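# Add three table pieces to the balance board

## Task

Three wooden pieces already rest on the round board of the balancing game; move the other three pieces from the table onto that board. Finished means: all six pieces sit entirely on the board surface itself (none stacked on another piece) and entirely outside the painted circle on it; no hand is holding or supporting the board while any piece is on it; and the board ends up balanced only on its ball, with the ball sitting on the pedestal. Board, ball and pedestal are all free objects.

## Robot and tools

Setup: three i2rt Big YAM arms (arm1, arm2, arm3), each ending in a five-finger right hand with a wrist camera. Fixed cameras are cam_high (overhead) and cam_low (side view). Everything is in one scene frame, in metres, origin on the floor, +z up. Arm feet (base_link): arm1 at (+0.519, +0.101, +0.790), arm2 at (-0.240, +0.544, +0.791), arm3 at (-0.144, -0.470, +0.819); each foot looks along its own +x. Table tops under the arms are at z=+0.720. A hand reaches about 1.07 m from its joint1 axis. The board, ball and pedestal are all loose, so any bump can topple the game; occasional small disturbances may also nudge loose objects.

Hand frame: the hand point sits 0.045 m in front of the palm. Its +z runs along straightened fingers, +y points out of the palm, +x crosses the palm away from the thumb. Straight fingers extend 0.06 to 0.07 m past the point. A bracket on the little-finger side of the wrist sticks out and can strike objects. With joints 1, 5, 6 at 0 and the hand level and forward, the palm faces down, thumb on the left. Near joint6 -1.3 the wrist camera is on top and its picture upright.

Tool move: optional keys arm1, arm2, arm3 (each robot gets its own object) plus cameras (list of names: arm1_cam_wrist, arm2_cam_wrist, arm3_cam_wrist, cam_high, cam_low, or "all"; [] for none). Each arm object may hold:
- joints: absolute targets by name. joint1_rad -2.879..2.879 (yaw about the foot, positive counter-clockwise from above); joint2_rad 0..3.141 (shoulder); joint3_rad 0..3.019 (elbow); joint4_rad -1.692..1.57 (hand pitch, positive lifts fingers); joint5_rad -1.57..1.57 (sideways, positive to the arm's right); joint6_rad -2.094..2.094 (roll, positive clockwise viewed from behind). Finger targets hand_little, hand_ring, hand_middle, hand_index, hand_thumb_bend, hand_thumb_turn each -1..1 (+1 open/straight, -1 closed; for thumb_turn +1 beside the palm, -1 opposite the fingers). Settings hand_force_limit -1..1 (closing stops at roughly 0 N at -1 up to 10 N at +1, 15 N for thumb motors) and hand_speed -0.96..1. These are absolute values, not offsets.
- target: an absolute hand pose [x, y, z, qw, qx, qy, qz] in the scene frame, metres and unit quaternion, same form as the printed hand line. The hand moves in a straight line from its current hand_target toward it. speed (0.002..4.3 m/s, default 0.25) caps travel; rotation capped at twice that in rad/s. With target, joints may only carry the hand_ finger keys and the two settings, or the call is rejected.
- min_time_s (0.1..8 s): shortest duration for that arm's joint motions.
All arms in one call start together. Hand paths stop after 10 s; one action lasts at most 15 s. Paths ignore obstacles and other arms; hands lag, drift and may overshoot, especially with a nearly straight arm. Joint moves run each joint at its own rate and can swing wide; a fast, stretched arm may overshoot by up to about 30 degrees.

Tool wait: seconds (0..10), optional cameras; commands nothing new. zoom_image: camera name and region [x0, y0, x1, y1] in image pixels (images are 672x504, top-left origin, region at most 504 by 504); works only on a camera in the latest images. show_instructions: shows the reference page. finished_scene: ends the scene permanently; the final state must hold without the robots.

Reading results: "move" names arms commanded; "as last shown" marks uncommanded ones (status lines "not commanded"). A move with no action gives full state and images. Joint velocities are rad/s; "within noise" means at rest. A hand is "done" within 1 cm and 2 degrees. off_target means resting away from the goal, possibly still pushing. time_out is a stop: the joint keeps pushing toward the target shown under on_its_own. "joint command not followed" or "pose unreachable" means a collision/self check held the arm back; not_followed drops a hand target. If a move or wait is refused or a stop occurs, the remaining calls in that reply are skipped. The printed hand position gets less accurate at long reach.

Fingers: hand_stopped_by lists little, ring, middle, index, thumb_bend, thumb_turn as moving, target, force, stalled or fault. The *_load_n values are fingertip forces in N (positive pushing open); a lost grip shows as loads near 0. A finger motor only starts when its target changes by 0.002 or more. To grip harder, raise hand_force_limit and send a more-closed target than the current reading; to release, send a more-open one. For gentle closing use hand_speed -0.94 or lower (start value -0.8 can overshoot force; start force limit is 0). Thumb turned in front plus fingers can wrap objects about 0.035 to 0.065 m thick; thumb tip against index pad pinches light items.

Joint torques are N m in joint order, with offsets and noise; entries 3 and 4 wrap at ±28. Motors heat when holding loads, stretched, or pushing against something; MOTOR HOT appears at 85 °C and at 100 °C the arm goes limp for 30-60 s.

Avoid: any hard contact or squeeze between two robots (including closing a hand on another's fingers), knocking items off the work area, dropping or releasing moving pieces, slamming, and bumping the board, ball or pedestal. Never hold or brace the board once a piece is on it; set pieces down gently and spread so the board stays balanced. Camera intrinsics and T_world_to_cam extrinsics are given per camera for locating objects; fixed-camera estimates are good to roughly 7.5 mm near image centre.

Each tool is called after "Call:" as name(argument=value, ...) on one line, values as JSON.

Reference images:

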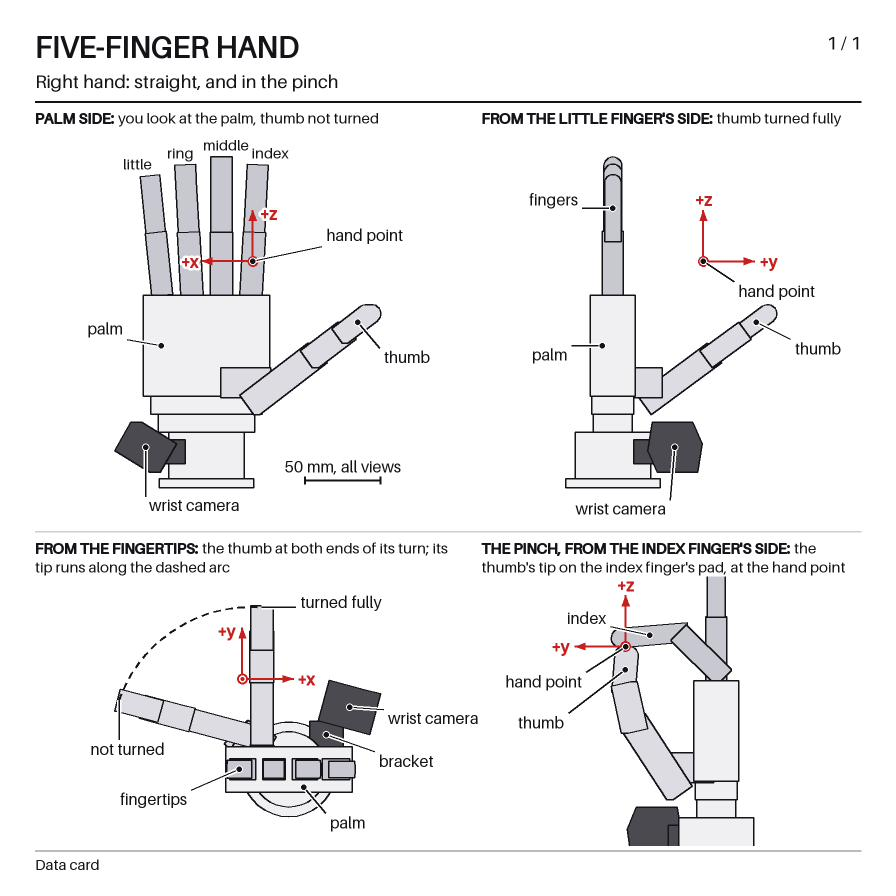

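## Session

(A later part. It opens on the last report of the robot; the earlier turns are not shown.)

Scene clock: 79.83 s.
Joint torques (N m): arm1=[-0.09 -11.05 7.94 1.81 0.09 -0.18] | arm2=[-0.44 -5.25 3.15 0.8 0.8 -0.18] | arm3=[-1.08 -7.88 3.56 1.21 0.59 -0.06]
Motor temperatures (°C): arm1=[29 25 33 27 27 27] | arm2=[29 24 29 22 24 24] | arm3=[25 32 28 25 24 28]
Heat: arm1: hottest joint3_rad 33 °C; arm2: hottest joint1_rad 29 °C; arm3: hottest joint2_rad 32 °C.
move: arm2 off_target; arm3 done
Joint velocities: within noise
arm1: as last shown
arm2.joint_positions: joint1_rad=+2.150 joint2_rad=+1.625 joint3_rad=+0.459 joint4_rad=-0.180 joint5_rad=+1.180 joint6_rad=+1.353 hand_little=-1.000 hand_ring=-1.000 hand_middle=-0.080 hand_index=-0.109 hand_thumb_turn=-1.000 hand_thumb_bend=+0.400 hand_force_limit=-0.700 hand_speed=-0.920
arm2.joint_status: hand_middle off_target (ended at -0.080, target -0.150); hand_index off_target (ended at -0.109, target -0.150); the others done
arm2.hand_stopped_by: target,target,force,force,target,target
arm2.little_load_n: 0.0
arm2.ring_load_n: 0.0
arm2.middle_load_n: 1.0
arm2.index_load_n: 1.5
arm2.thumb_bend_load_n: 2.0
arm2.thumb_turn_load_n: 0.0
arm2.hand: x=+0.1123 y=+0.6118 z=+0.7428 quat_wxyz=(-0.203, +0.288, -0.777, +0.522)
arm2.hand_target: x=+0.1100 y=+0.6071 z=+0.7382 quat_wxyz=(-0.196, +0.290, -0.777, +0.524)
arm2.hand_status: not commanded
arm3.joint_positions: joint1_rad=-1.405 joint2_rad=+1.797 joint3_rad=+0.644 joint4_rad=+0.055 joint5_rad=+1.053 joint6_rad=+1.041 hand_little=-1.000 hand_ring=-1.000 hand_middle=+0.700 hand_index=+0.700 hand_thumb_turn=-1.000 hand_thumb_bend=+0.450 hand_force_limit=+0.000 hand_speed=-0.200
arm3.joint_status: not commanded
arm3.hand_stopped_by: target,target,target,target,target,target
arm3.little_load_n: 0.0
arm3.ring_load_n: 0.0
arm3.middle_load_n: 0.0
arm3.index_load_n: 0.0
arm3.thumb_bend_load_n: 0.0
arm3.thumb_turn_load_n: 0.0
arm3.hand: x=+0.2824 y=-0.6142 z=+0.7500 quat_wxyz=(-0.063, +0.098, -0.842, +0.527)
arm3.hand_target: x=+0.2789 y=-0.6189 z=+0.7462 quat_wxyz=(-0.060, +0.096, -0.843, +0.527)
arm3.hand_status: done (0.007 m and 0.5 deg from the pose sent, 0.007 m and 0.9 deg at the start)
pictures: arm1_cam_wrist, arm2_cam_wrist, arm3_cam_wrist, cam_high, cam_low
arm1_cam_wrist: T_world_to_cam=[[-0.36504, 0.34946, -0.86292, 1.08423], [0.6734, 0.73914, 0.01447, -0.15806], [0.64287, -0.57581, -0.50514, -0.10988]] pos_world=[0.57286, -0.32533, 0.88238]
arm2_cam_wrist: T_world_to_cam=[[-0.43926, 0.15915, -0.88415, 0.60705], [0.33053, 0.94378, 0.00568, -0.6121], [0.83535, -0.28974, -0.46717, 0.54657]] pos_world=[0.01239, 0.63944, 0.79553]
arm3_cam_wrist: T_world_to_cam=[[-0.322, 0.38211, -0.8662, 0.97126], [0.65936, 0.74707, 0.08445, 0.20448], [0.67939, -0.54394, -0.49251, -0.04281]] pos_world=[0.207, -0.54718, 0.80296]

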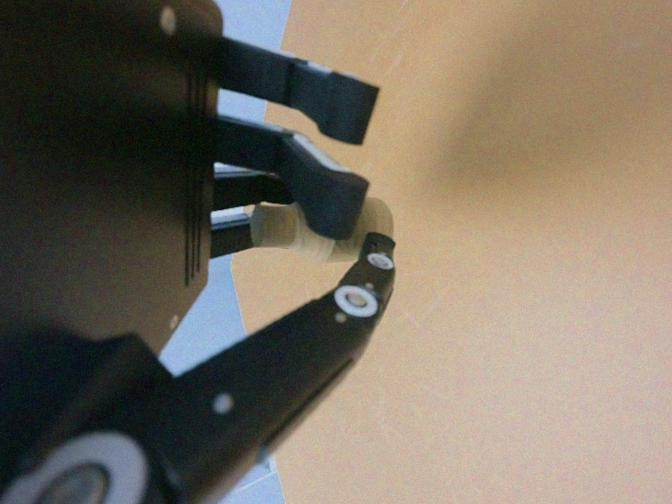

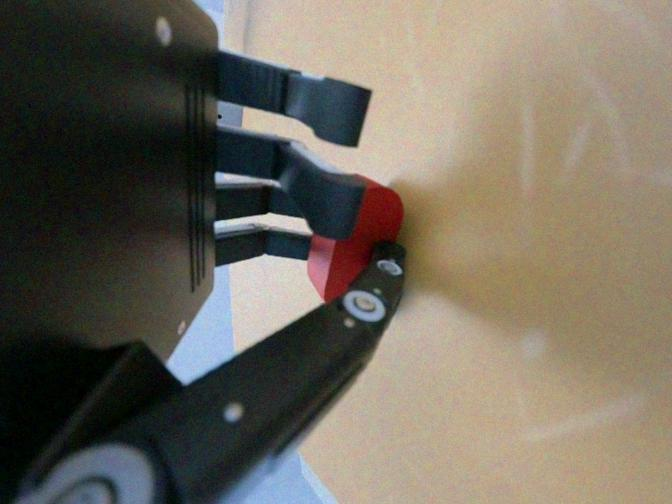

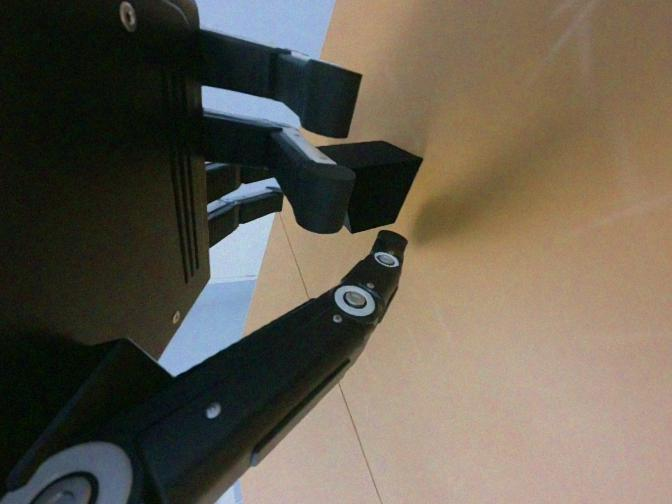

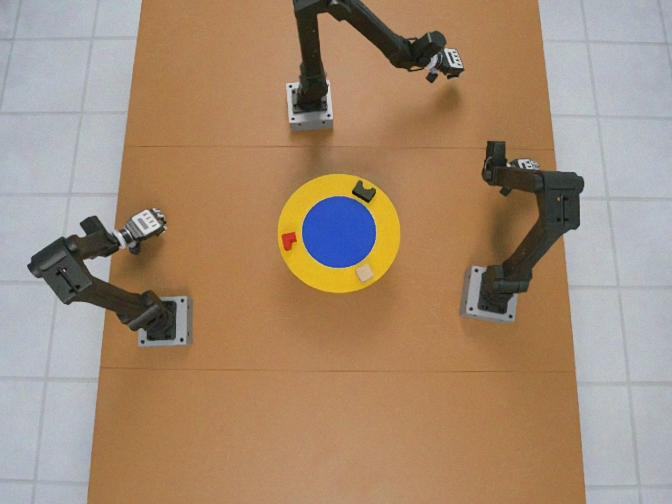

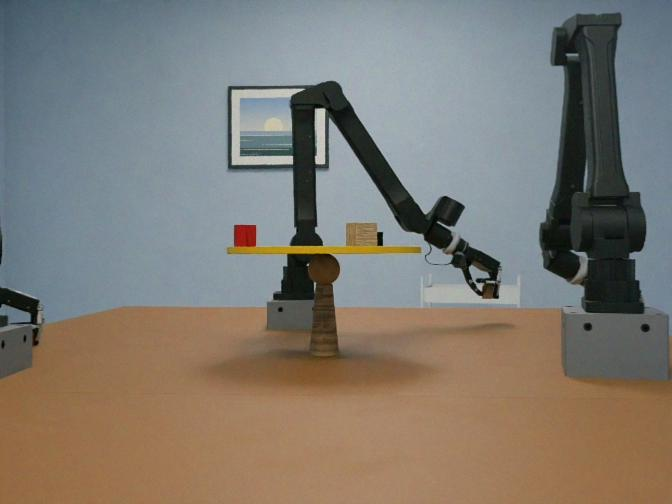

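Call:
move(arm3={"target": [0.271, -0.6195, 0.745, 0.06, -0.096, 0.8426, -0.5265], "speed": 0.05}, arm2={"target": [0.110, 0.607, 0.80, 0.1958, -0.2903, 0.7765, -0.5238], "speed": 0.08}, cameras=["all"])

Call:
zoom_image(camera="arm2_cam_wrist", region=[240, 120, 480, 300])

Call:
zoom_image(camera="arm3_cam_wrist", region=[240, 120, 480, 300])

Call:
zoom_image(camera="cam_low", region=[0, 230, 100, 360])

Scene clock: 81.90 s.
Joint torques (N m): arm1=[-0.21 -11.22 7.91 1.78 0.07 -0.16] | arm2=[-0.21 -5.83 7.13 -0.17 0.85 -0.08] | arm3=[-1.14 -8.35 3.37 1.21 0.59 -0.06]
Motor temperatures (°C): arm1=[29 25 33 27 27 27] | arm2=[29 24 29 22 24 24] | arm3=[25 32 27 25 24 28]
Heat: arm1: hottest joint3_rad 33 °C; arm2: hottest joint1_rad 29 °C; arm3: hottest joint2_rad 32 °C.
move: arm2 off_target; arm3 done
Joint velocities: within noise
arm1: as last shown
arm1.thumb_bend_load_n: 3.0
arm2.joint_positions: joint1_rad=+2.148 joint2_rad=+1.418 joint3_rad=+0.459 joint4_rad=-0.421 joint5_rad=+1.179 joint6_rad=+1.337 hand_little=-1.000 hand_ring=-1.000 hand_middle=-0.080 hand_index=-0.109 hand_thumb_turn=-1.000 hand_thumb_bend=+0.401 hand_force_limit=-0.700 hand_speed=-0.920
arm2.joint_status: not commanded
arm2.hand_stopped_by: target,target,force,force,target,target
arm2.little_load_n: 0.0
arm2.ring_load_n: 0.0
arm2.middle_load_n: 1.0
arm2.index_load_n: 1.0
arm2.thumb_bend_load_n: 2.5
arm2.thumb_turn_load_n: 0.0
arm2.hand: x=+0.0985 y=+0.6010 z=+0.7889 quat_wxyz=(-0.184, +0.302, -0.772, +0.527)
arm2.hand_target: x=+0.1098 y=+0.6068 z=+0.8002 quat_wxyz=(-0.196, +0.290, -0.776, +0.524)
arm2.hand_status: off_target (0.017 m and 2.0 deg from the pose sent, 0.057 m and 0.8 deg at the start)
arm3.joint_positions: joint1_rad=-1.407 joint2_rad=+1.797 joint3_rad=+0.622 joint4_rad=+0.074 joint5_rad=+1.052 joint6_rad=+1.037 hand_little=-1.000 hand_ring=-1.000 hand_middle=+0.700 hand_index=+0.700 hand_thumb_turn=-1.000 hand_thumb_bend=+0.450 hand_force_limit=+0.000 hand_speed=-0.200
arm3.joint_status: not commanded
arm3.hand_stopped_by: target,target,target,target,target,target
arm3.little_load_n: 0.0
arm3.ring_load_n: 0.0
arm3.middle_load_n: 0.0
arm3.index_load_n: 0.0
arm3.thumb_bend_load_n: 0.0
arm3.thumb_turn_load_n: 0.0
arm3.hand: x=+0.2731 y=-0.6149 z=+0.7459 quat_wxyz=(-0.060, +0.100, -0.842, +0.527)
arm3.hand_target: x=+0.2709 y=-0.6195 z=+0.7451 quat_wxyz=(-0.060, +0.096, -0.843, +0.526)
arm3.hand_status: done (0.005 m and 0.4 deg from the pose sent, 0.013 m and 0.5 deg at the start)
pictures: arm1_cam_wrist, arm2_cam_wrist, arm3_cam_wrist, cam_high, cam_low
arm1_cam_wrist: T_world_to_cam=[[-0.36504, 0.34946, -0.86292, 1.08423], [0.6734, 0.73914, 0.01447, -0.15806], [0.64287, -0.57581, -0.50514, -0.10988]] pos_world=[0.57286, -0.32533, 0.88238]
arm2_cam_wrist: T_world_to_cam=[[-0.47392, 0.13207, -0.87061, 0.65239], [0.32622, 0.94467, -0.03428, -0.56625], [0.81791, -0.30026, -0.49078, 0.60312]] pos_world=[0.00061, 0.62985, 0.84456]
arm3_cam_wrist: T_world_to_cam=[[-0.32806, 0.38247, -0.86377, 0.96503], [0.66013, 0.74688, 0.08, 0.21441], [0.67573, -0.54395, -0.4975, -0.0341]] pos_world=[0.19809, -0.54778, 0.79945]

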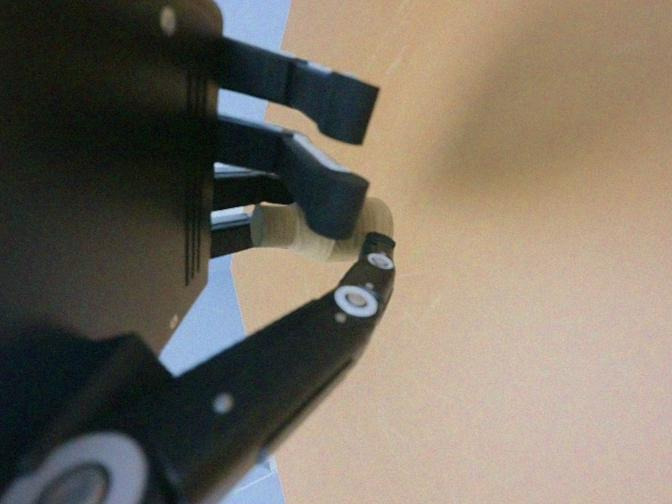

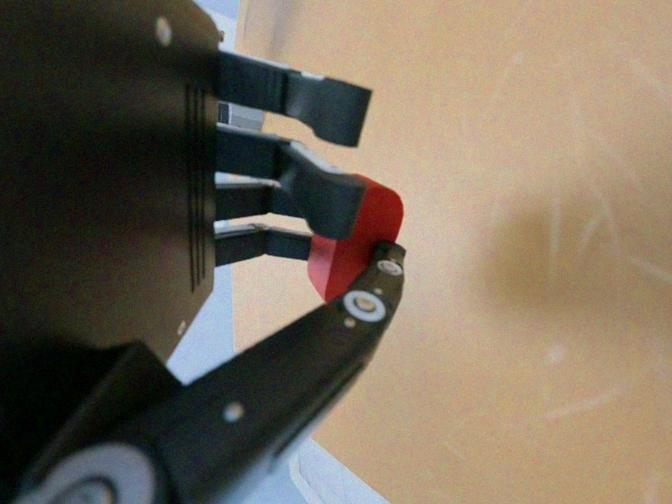

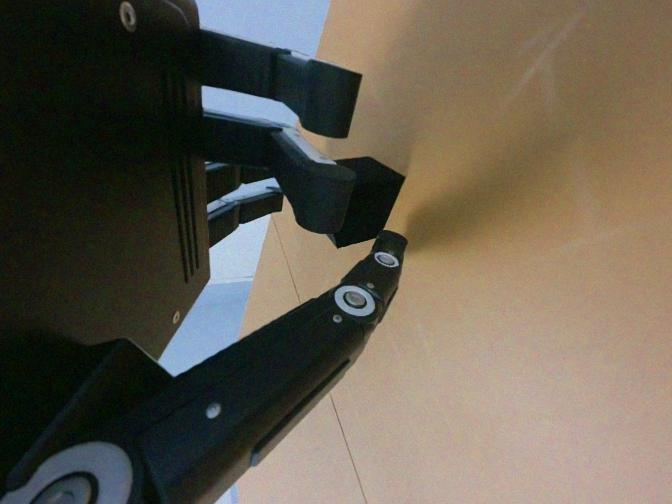

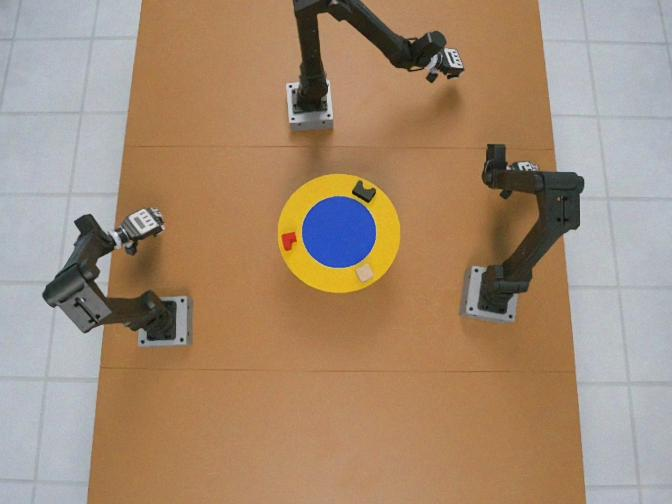

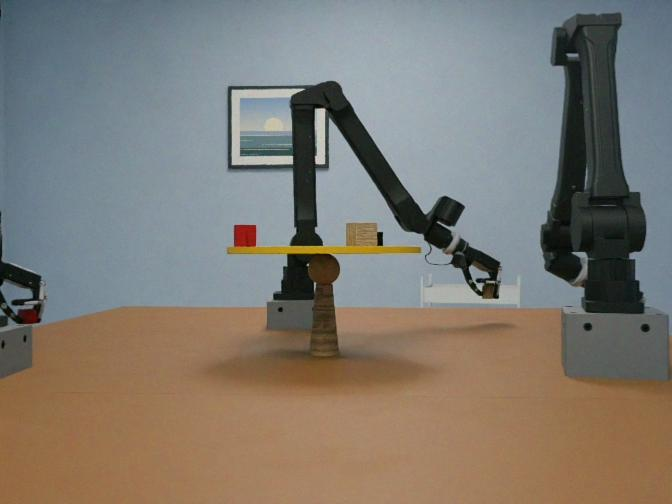

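Scaled by 2.100 from the camera's image (finer frame: 960x720).

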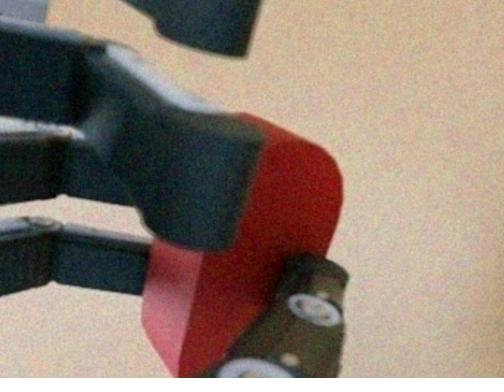

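Scaled by 2.100 from the camera's image (finer frame: 960x720).

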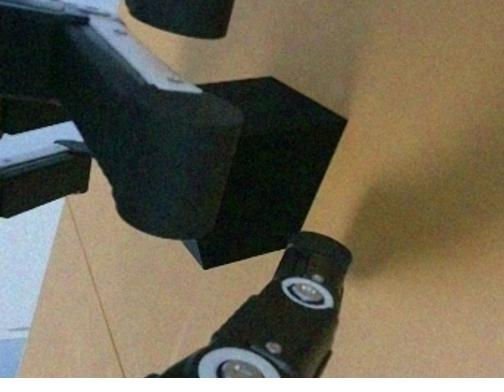

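Scaled by 3.877 from the camera's image (finer frame: 960x720).

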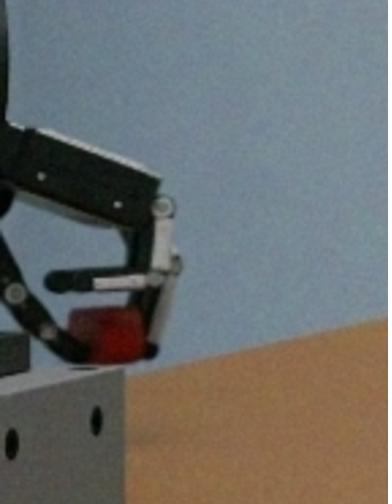

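Call:
move(arm3={"joints": {"hand_force_limit": -0.7, "hand_speed": -0.9, "hand_index": -0.15, "hand_middle": -0.15}}, cameras=["arm3_cam_wrist", "cam_high"])

Call:
zoom_image(camera="arm3_cam_wrist", region=[240, 120, 480, 300])

Scene clock: 85.37 s.
Joint torques (N m): arm1=[-0.21 -11.16 7.9 1.8 0.08 -0.17] | arm2=[-0.21 -5.89 7.13 -0.08 0.85 -0.07] | arm3=[-1.08 -8.35 3.38 1.18 0.59 -0.06]
Motor temperatures (°C): arm1=[29 25 33 27 27 27] | arm2=[29 24 29 22 24 24] | arm3=[25 32 27 25 24 28]
Heat: arm1: hottest joint3_rad 33 °C; arm2: hottest joint1_rad 29 °C; arm3: hottest joint2_rad 32 °C.
move: arm3 off_target
Joint velocities: within noise
arm1, arm2: as last shown
arm1.ring_load_n: -0.5
arm1.thumb_bend_load_n: 2.5
arm2.thumb_bend_load_n: 3.0
arm2.hand: x=+0.0984 y=+0.6009 z=+0.7889 quat_wxyz=(-0.184, +0.303, -0.772, +0.527)
arm3.joint_positions: joint1_rad=-1.407 joint2_rad=+1.797 joint3_rad=+0.622 joint4_rad=+0.076 joint5_rad=+1.051 joint6_rad=+1.037 hand_little=-1.000 hand_ring=-1.000 hand_middle=+0.021 hand_index=-0.007 hand_thumb_turn=-1.000 hand_thumb_bend=+0.450 hand_force_limit=-0.700 hand_speed=-0.900
arm3.joint_status: hand_middle off_target (ended at +0.021, target -0.150); hand_index off_target (ended at -0.007, target -0.150); the others done
arm3.hand_stopped_by: target,target,force,force,target,target
arm3.little_load_n: 0.0
arm3.ring_load_n: 0.0
arm3.middle_load_n: 0.5
arm3.index_load_n: 2.0
arm3.thumb_bend_load_n: 2.5
arm3.thumb_turn_load_n: -0.5
arm3.hand: x=+0.2733 y=-0.6150 z=+0.7460 quat_wxyz=(-0.061, +0.099, -0.842, +0.527)
arm3.hand_target: x=+0.2710 y=-0.6194 z=+0.7451 quat_wxyz=(-0.060, +0.096, -0.843, +0.526)
arm3.hand_status: not commanded
arm3_cam_wrist: T_world_to_cam=[[-0.32699, 0.38266, -0.86409, 0.96529], [0.66004, 0.74685, 0.08096, 0.21358], [0.67633, -0.54386, -0.49679, -0.03492]] pos_world=[0.19829, -0.54788, 0.79945]

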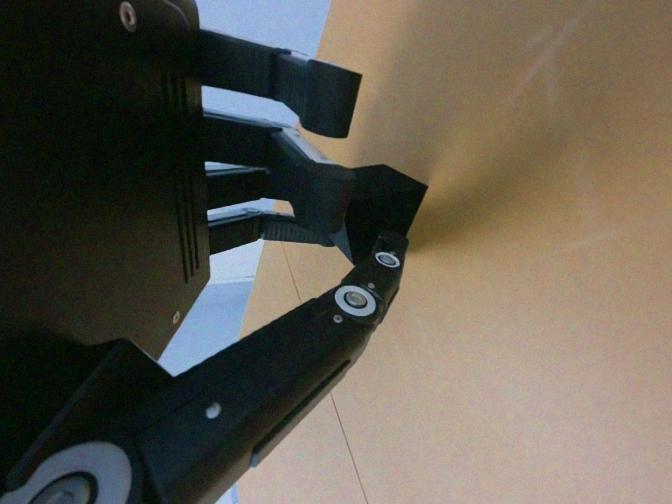

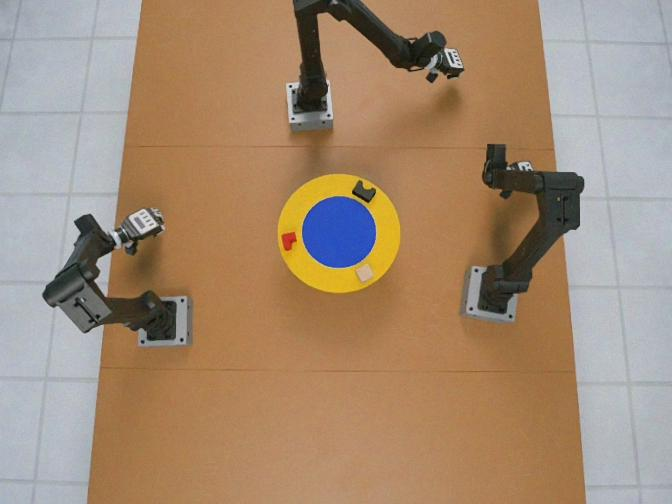

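Scaled by 2.100 from the camera's image (finer frame: 960x720).

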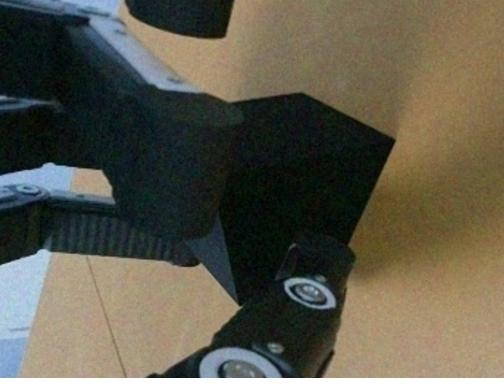

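Call:
move(arm3={"target": [0.271, -0.6, 0.83, 0.06, -0.096, 0.8426, -0.5265], "speed": 0.08}, cameras=["all"])

Call:
zoom_image(camera="arm3_cam_wrist", region=[240, 120, 480, 300])

Scene clock: 90.10 s.
Joint torques (N m): arm1=[-0.09 -11.11 7.97 1.81 0.07 -0.17] | arm2=[-0.26 -5.83 7.13 -0.08 0.85 -0.07] | arm3=[0.73 -8.12 8.27 0.09 1 0.08]
Motor temperatures (°C): arm1=[29 25 34 27 27 27] | arm2=[28 24 29 22 24 24] | arm3=[25 32 27 25 25 28]
Heat: arm1: hottest joint3_rad 34 °C; arm2: hottest joint3_rad 29 °C; arm3: hottest joint2_rad 32 °C.
move: arm3 off_target
Joint velocities: within noise
arm1, arm2: as last shown
arm1.ring_load_n: 0.0
arm2.ring_load_n: 0.5
arm3.joint_positions: joint1_rad=-1.377 joint2_rad=+1.555 joint3_rad=+0.629 joint4_rad=-0.294 joint5_rad=+1.066 joint6_rad=+1.119 hand_little=-1.000 hand_ring=-1.000 hand_middle=+0.021 hand_index=-0.007 hand_thumb_turn=-1.000 hand_thumb_bend=+0.451 hand_force_limit=-0.700 hand_speed=-0.900
arm3.joint_status: not commanded
arm3.hand_stopped_by: target,target,force,force,target,target
arm3.little_load_n: 0.0
arm3.ring_load_n: 0.0
arm3.middle_load_n: 0.5
arm3.index_load_n: 1.5
arm3.thumb_bend_load_n: 3.0
arm3.thumb_turn_load_n: 0.0
arm3.hand: x=+0.2499 y=-0.6045 z=+0.8123 quat_wxyz=(-0.037, +0.106, -0.845, +0.523)
arm3.hand_target: x=+0.2702 y=-0.6000 z=+0.8301 quat_wxyz=(-0.060, +0.096, -0.843, +0.526)
arm3.hand_status: off_target (0.028 m and 2.9 deg from the pose sent, 0.085 m and 0.4 deg at the start)
pictures: arm1_cam_wrist, arm2_cam_wrist, arm3_cam_wrist, cam_high, cam_low
arm1_cam_wrist: T_world_to_cam=[[-0.36504, 0.34946, -0.86292, 1.08423], [0.6734, 0.73914, 0.01447, -0.15806], [0.64287, -0.57581, -0.50514, -0.10988]] pos_world=[0.57286, -0.32533, 0.88238]
arm2_cam_wrist: T_world_to_cam=[[-0.4742, 0.1318, -0.8705, 0.65243], [0.32616, 0.94468, -0.03464, -0.56582], [0.81778, -0.30035, -0.49095, 0.60337]] pos_world=[0.00051, 0.62975, 0.84456]
arm3_cam_wrist: T_world_to_cam=[[-0.36331, 0.38985, -0.84618, 1.00975], [0.67278, 0.73807, 0.05118, 0.23155], [0.6445, -0.5507, -0.53043, 0.05078]] pos_world=[0.17834, -0.53659, 0.86951]

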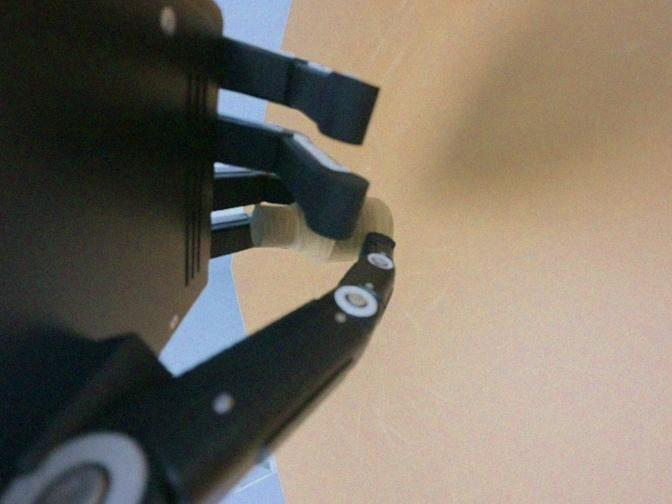

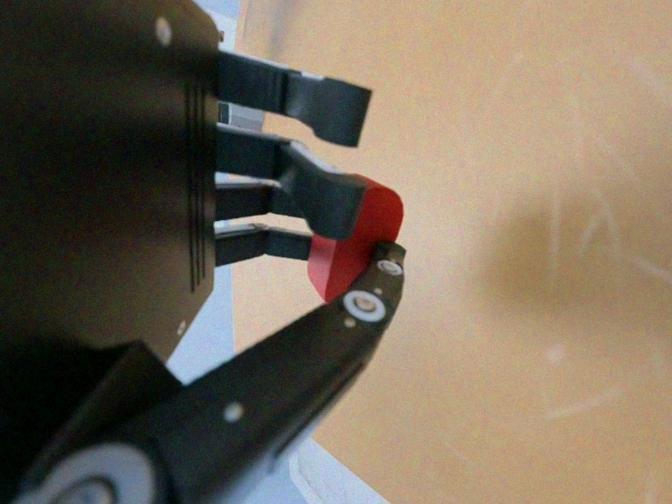

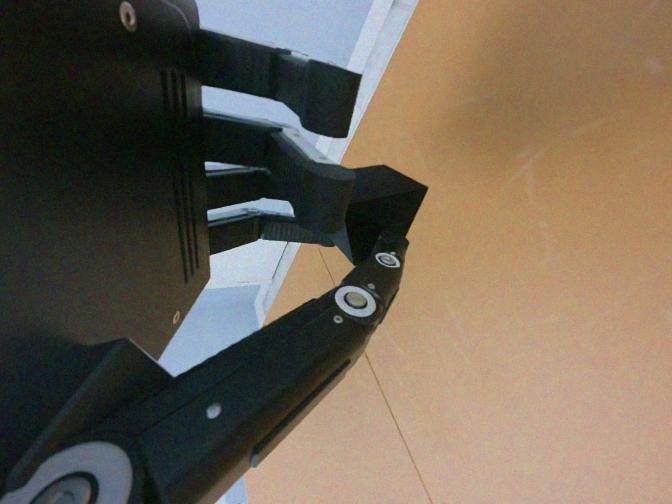

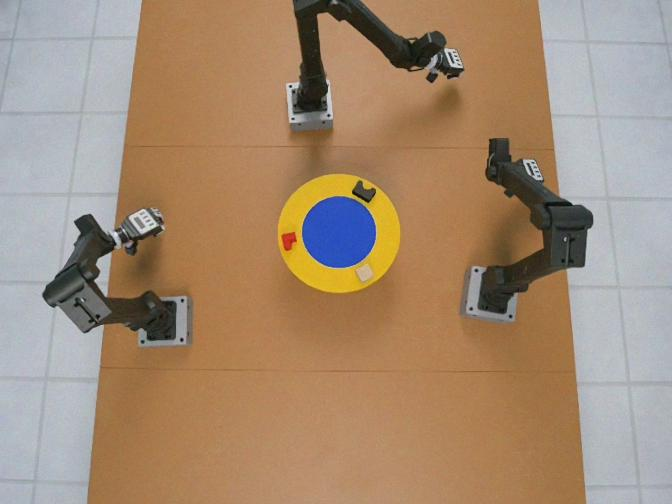

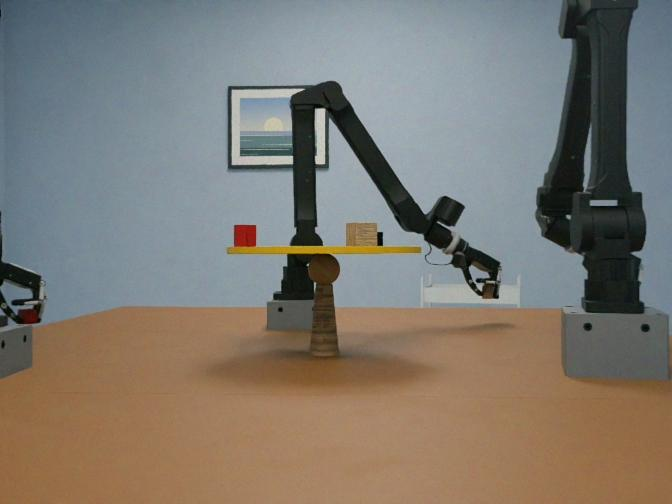

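Scaled by 2.100 from the camera's image (finer frame: 960x720).

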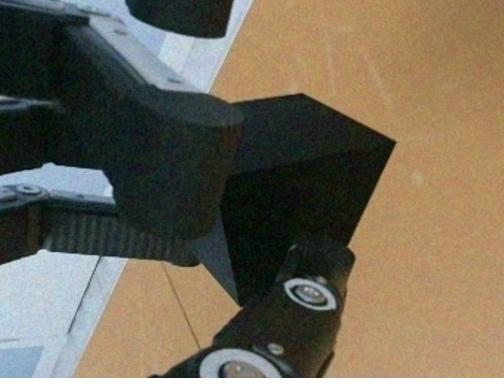

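Call:
move(arm1={"target": [0.62, -0.34, 1.03, 0.073, -0.1124, 0.8312, -0.5397], "speed": 0.12}, arm2={"target": [0.09, 0.57, 1.03, 0.1958, -0.2903, 0.7765, -0.5238], "speed": 0.12}, arm3={"target": [0.25, -0.56, 1.03, 0.06, -0.096, 0.8426, -0.5265], "speed": 0.12}, cameras=["cam_high", "cam_low"])

Scene clock: 93.23 s.
Joint torques (N m): arm1=[-0.44 -6.18 12.82 1.8 -0.1 -0.18] | arm2=[-0.21 -1.79 12.75 0.17 0.82 -0.11] | arm3=[0.73 -5.36 11.78 -0.16 1.07 0.09]
Motor temperatures (°C): arm1=[29 25 34 27 27 27] | arm2=[28 24 30 22 24 24] | arm3=[25 32 27 25 25 28]
Heat: arm1: hottest joint3_rad 34 °C; arm2: hottest joint3_rad 30 °C; arm3: hottest joint2_rad 32 °C.
move: arm1 off_target; arm2 off_target; arm3 off_target
Joint velocities: within noise
arm1.joint_positions: joint1_rad=+1.604 joint2_rad=+0.981 joint3_rad=+0.706 joint4_rad=-0.216 joint5_rad=-0.129 joint6_rad=-0.057 hand_little=-1.000 hand_ring=-1.000 hand_middle=+0.103 hand_index=+0.050 hand_thumb_turn=-1.000 hand_thumb_bend=+0.301 hand_force_limit=-0.700 hand_speed=-0.920
arm1.joint_status: not commanded
arm1.hand_stopped_by: target,target,force,force,target,target
arm1.little_load_n: 0.0
arm1.ring_load_n: 0.0
arm1.middle_load_n: 2.0
arm1.index_load_n: 1.5
arm1.thumb_bend_load_n: 2.5
arm1.thumb_turn_load_n: 0.0
arm1.hand: x=+0.6257 y=-0.3248 z=+0.9961 quat_wxyz=(-0.080, +0.111, -0.846, +0.515)
arm1.hand_target: x=+0.6200 y=-0.3384 z=+1.0298 quat_wxyz=(-0.073, +0.112, -0.831, +0.540)
arm1.hand_status: off_target (0.038 m and 3.4 deg from the pose sent, 0.217 m and 2.4 deg at the start)
arm2.joint_positions: joint1_rad=+2.070 joint2_rad=+0.861 joint3_rad=+0.740 joint4_rad=-1.105 joint5_rad=+1.155 joint6_rad=+1.156 hand_little=-1.000 hand_ring=-1.000 hand_middle=-0.080 hand_index=-0.109 hand_thumb_turn=-1.000 hand_thumb_bend=+0.401 hand_force_limit=-0.700 hand_speed=-0.920
arm2.joint_status: not commanded
arm2.hand_stopped_by: target,target,force,force,target,target
arm2.little_load_n: 0.5
arm2.ring_load_n: 0.0
arm2.middle_load_n: 1.0
arm2.index_load_n: 1.5
arm2.thumb_bend_load_n: 2.5
arm2.thumb_turn_load_n: 0.0
arm2.hand: x=+0.0808 y=+0.5661 z=+1.0047 quat_wxyz=(-0.178, +0.305, -0.773, +0.527)
arm2.hand_target: x=+0.0892 y=+0.5695 z=+1.0297 quat_wxyz=(-0.196, +0.290, -0.776, +0.524)
arm2.hand_status: off_target (0.027 m and 2.7 deg from the pose sent, 0.243 m and 2.0 deg at the start)
arm3.joint_positions: joint1_rad=-1.259 joint2_rad=+1.207 joint3_rad=+0.925 joint4_rad=-1.158 joint5_rad=+1.099 joint6_rad=+1.363 hand_little=-1.000 hand_ring=-1.000 hand_middle=+0.021 hand_index=-0.007 hand_thumb_turn=-1.000 hand_thumb_bend=+0.451 hand_force_limit=-0.700 hand_speed=-0.900
arm3.joint_status: not commanded
arm3.hand_stopped_by: target,target,force,force,target,target
arm3.little_load_n: 0.5
arm3.ring_load_n: 0.0
arm3.middle_load_n: 0.5
arm3.index_load_n: 1.5
arm3.thumb_bend_load_n: 3.0
arm3.thumb_turn_load_n: 0.0
arm3.hand: x=+0.2345 y=-0.5659 z=+1.0060 quat_wxyz=(-0.035, +0.107, -0.844, +0.525)
arm3.hand_target: x=+0.2489 y=-0.5602 z=+1.0299 quat_wxyz=(-0.060, +0.096, -0.843, +0.526)
arm3.hand_status: off_target (0.029 m and 3.1 deg from the pose sent, 0.222 m and 2.9 deg at the start)

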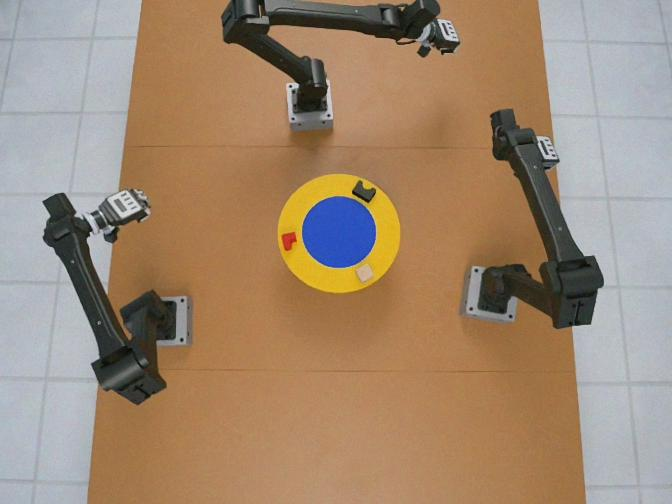

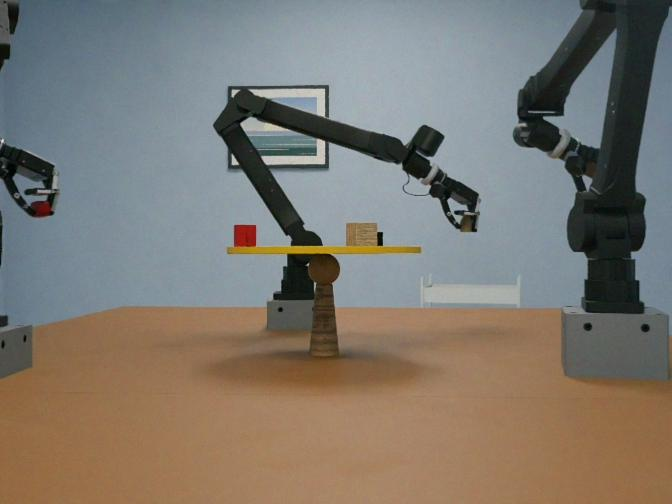

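Call:
move(arm1={"target": [0.25, 0.07, 1.07, -0.3749, 0.5774, 0.6084, -0.3951], "speed": 0.2}, arm2={"target": [0.08, 0.33, 1.07, 0.214, -0.3173, 0.7659, -0.5166], "speed": 0.2}, arm3={"target": [0.05, -0.26, 1.07, 0.513, -0.821, 0.2123, -0.1327], "speed": 0.2}, cameras=["all"])

Scene clock: 100.57 s.
Joint torques (N m): arm1=[-0.44 3.19 13.15 3.12 -0.04 -0.12] | arm2=[-0.21 0.38 13.57 2.26 -0.02 -0.19] | arm3=[0.73 2.9 13.59 0.9 -0.42 -0.06]
Motor temperatures (°C): arm1=[29 25 34 27 27 27] | arm2=[28 24 31 22 24 24] | arm3=[25 32 28 25 25 28]
Heat: arm1: hottest joint3_rad 34 °C; arm2: hottest joint3_rad 31 °C; arm3: hottest joint2_rad 32 °C.
move: arm1 off_target; arm2 off_target; arm3 off_target
Joint velocities: within noise
arm1.joint_positions: joint1_rad=-0.119 joint2_rad=+0.309 joint3_rad=+0.608 joint4_rad=-0.780 joint5_rad=-0.071 joint6_rad=-0.033 hand_little=-1.000 hand_ring=-1.000 hand_middle=+0.103 hand_index=+0.050 hand_thumb_turn=-1.000 hand_thumb_bend=+0.301 hand_force_limit=-0.700 hand_speed=-0.920
arm1.joint_status: not commanded
arm1.hand_stopped_by: target,target,force,force,target,target
arm1.little_load_n: 0.0
arm1.ring_load_n: 0.0
arm1.middle_load_n: 2.0
arm1.index_load_n: 1.0
arm1.thumb_bend_load_n: 2.5
arm1.thumb_turn_load_n: 0.0
arm1.hand: x=+0.2612 y=+0.0655 z=+1.0331 quat_wxyz=(+0.348, -0.591, -0.622, +0.378)
arm1.hand_target: x=+0.2522 y=+0.0698 z=+1.0696 quat_wxyz=(+0.375, -0.577, -0.608, +0.395)
arm1.hand_status: off_target (0.039 m and 4.3 deg from the pose sent, 0.550 m and 102.8 deg at the start)
arm2.joint_positions: joint1_rad=+0.920 joint2_rad=+0.673 joint3_rad=+0.668 joint4_rad=-0.448 joint5_rad=+0.171 joint6_rad=+0.087 hand_little=-1.000 hand_ring=-1.000 hand_middle=-0.080 hand_index=-0.109 hand_thumb_turn=-1.000 hand_thumb_bend=+0.401 hand_force_limit=-0.700 hand_speed=-0.920
arm2.joint_status: not commanded
arm2.hand_stopped_by: target,target,force,force,target,target
arm2.little_load_n: 0.0
arm2.ring_load_n: 0.0
arm2.middle_load_n: 1.0
arm2.index_load_n: 1.0
arm2.thumb_bend_load_n: 2.5
arm2.thumb_turn_load_n: 0.0
arm2.hand: x=+0.0693 y=+0.3406 z=+1.0378 quat_wxyz=(-0.202, +0.325, -0.781, +0.493)
arm2.hand_target: x=+0.0783 y=+0.3312 z=+1.0699 quat_wxyz=(-0.214, +0.317, -0.766, +0.517)
arm2.hand_status: off_target (0.036 m and 3.6 deg from the pose sent, 0.245 m and 4.6 deg at the start)
arm3.joint_positions: joint1_rad=-0.995 joint2_rad=+0.489 joint3_rad=+0.592 joint4_rad=-0.694 joint5_rad=-0.585 joint6_rad=-0.315 hand_little=-1.000 hand_ring=-1.000 hand_middle=+0.021 hand_index=-0.007 hand_thumb_turn=-1.000 hand_thumb_bend=+0.451 hand_force_limit=-0.700 hand_speed=-0.900
arm3.joint_status: not commanded
arm3.hand_stopped_by: target,target,force,force,target,target
arm3.little_load_n: 0.0
arm3.ring_load_n: 0.0
arm3.middle_load_n: 0.5
arm3.index_load_n: 1.5
arm3.thumb_bend_load_n: 3.0
arm3.thumb_turn_load_n: 0.0
arm3.hand: x=+0.0457 y=-0.2656 z=+1.0422 quat_wxyz=(-0.502, +0.825, -0.230, +0.122)
arm3.hand_target: x=+0.0493 y=-0.2605 z=+1.0696 quat_wxyz=(-0.513, +0.821, -0.212, +0.133)
arm3.hand_status: off_target (0.029 m and 2.7 deg from the pose sent, 0.363 m and 138.4 deg at the start)
pictures: arm1_cam_wrist, arm2_cam_wrist, arm3_cam_wrist, cam_high, cam_low
arm1_cam_wrist: T_world_to_cam=[[0.4499, 0.28648, -0.84588, 0.73843], [0.57771, -0.81566, 0.03102, -0.12123], [-0.68106, -0.50263, -0.53246, 0.88043]] pos_world=[0.33744, 0.1321, 1.09718]
arm2_cam_wrist: T_world_to_cam=[[-0.50045, 0.15733, -0.85135, 0.8629], [0.26716, 0.96342, 0.02099, -0.36179], [0.82351, -0.21694, -0.52418, 0.67688]] pos_world=[-0.02892, 0.35964, 1.09703]
arm3_cam_wrist: T_world_to_cam=[[-0.06356, -0.51289, -0.8561, 0.75486], [-0.98836, -0.08645, 0.12517, -0.11313], [-0.13821, 0.85409, -0.50143, 0.86963]] pos_world=[0.05636, -0.36535, 1.09645]

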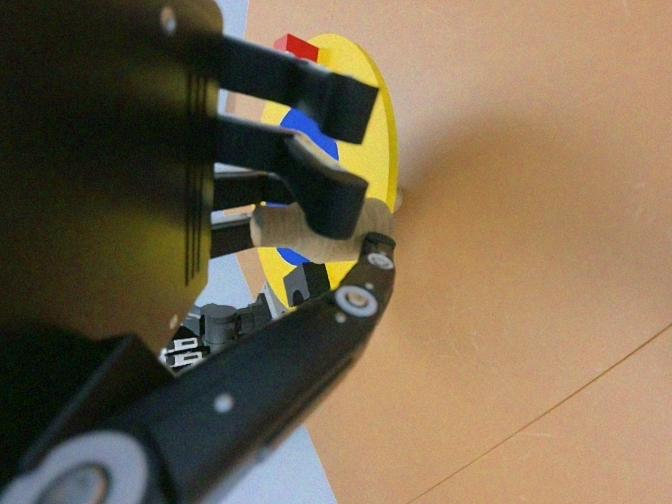

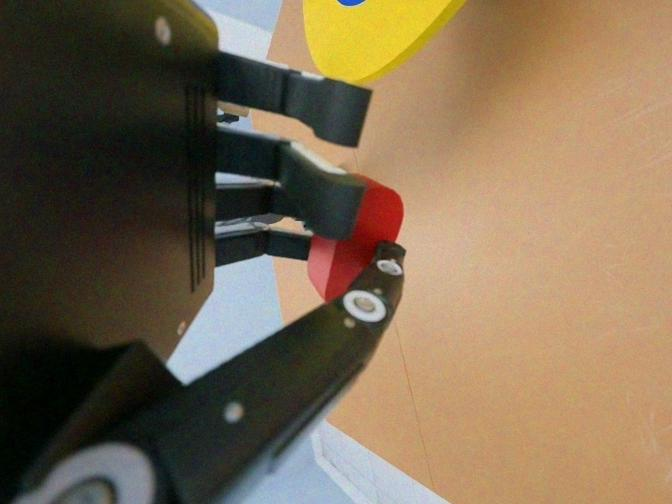

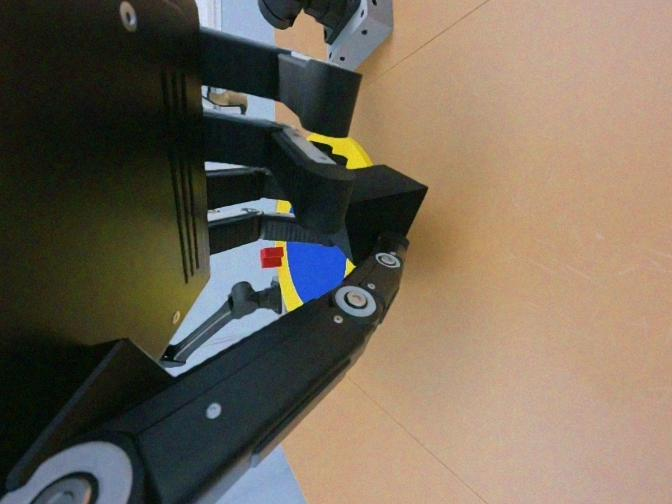

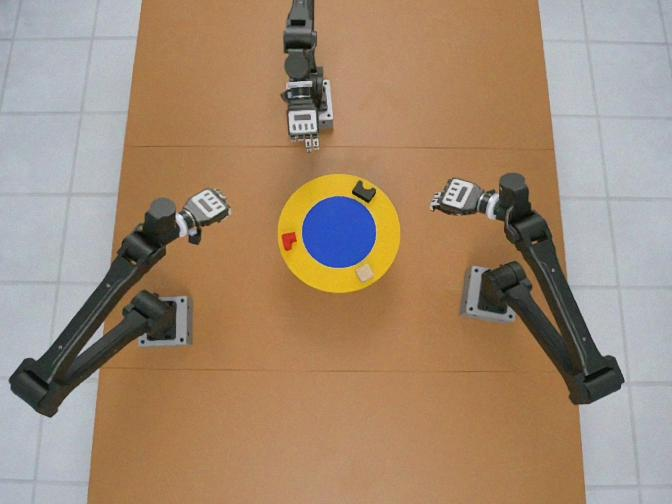

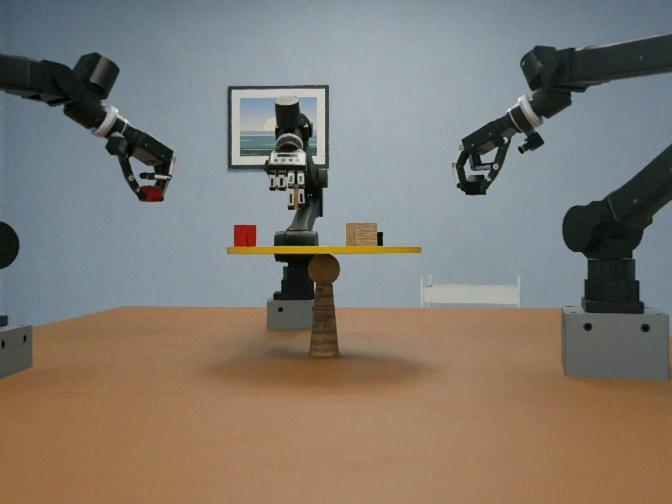

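Call:
zoom_image(camera="cam_high", region=[260, 90, 380, 190])

Call:
zoom_image(camera="cam_low", region=[240, 150, 360, 250])

Call:
zoom_image(camera="cam_low", region=[100, 120, 220, 220])

Call:
zoom_image(camera="cam_low", region=[420, 110, 540, 210])

Call:
zoom_image(camera="cam_high", region=[160, 160, 280, 260])

Call:
zoom_image(camera="cam_high", region=[400, 150, 520, 250])

Scaled by 4.200 from the camera's image (finer frame: 960x720).

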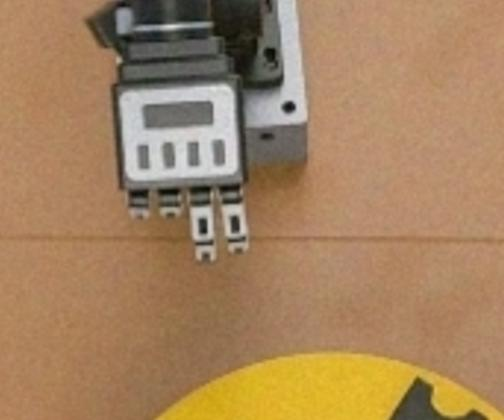

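Scaled by 4.200 from the camera's image (finer frame: 960x720).

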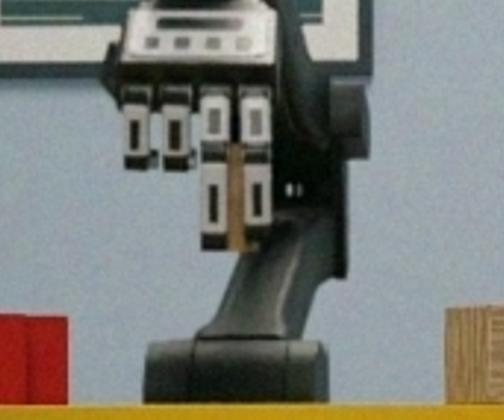

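Scaled by 4.200 from the camera's image (finer frame: 960x720).

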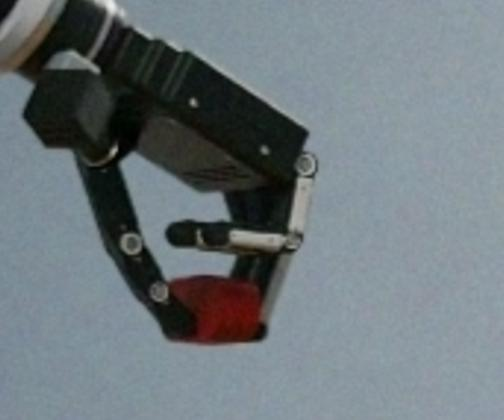

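Scaled by 4.200 from the camera's image (finer frame: 960x720).

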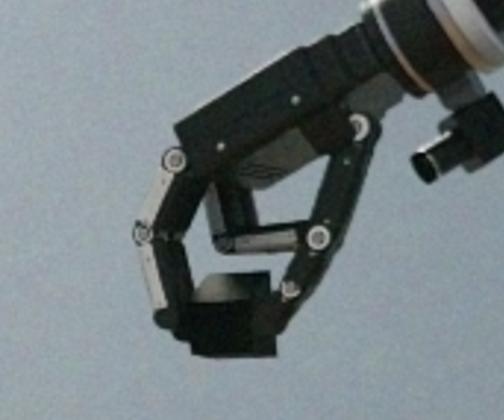

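Scaled by 4.200 from the camera's image (finer frame: 960x720).

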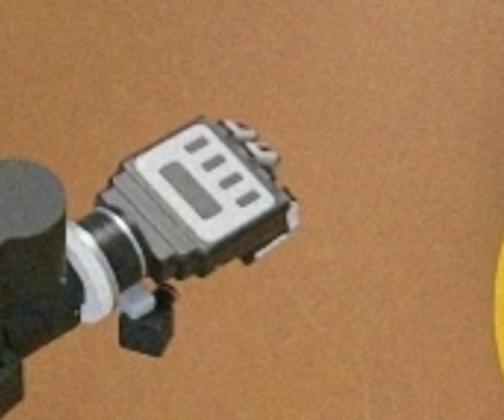

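Scaled by 4.200 from the camera's image (finer frame: 960x720).

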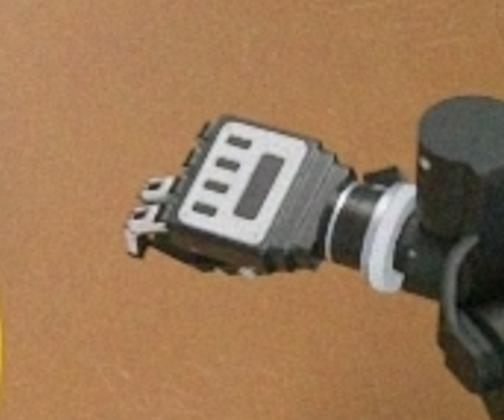

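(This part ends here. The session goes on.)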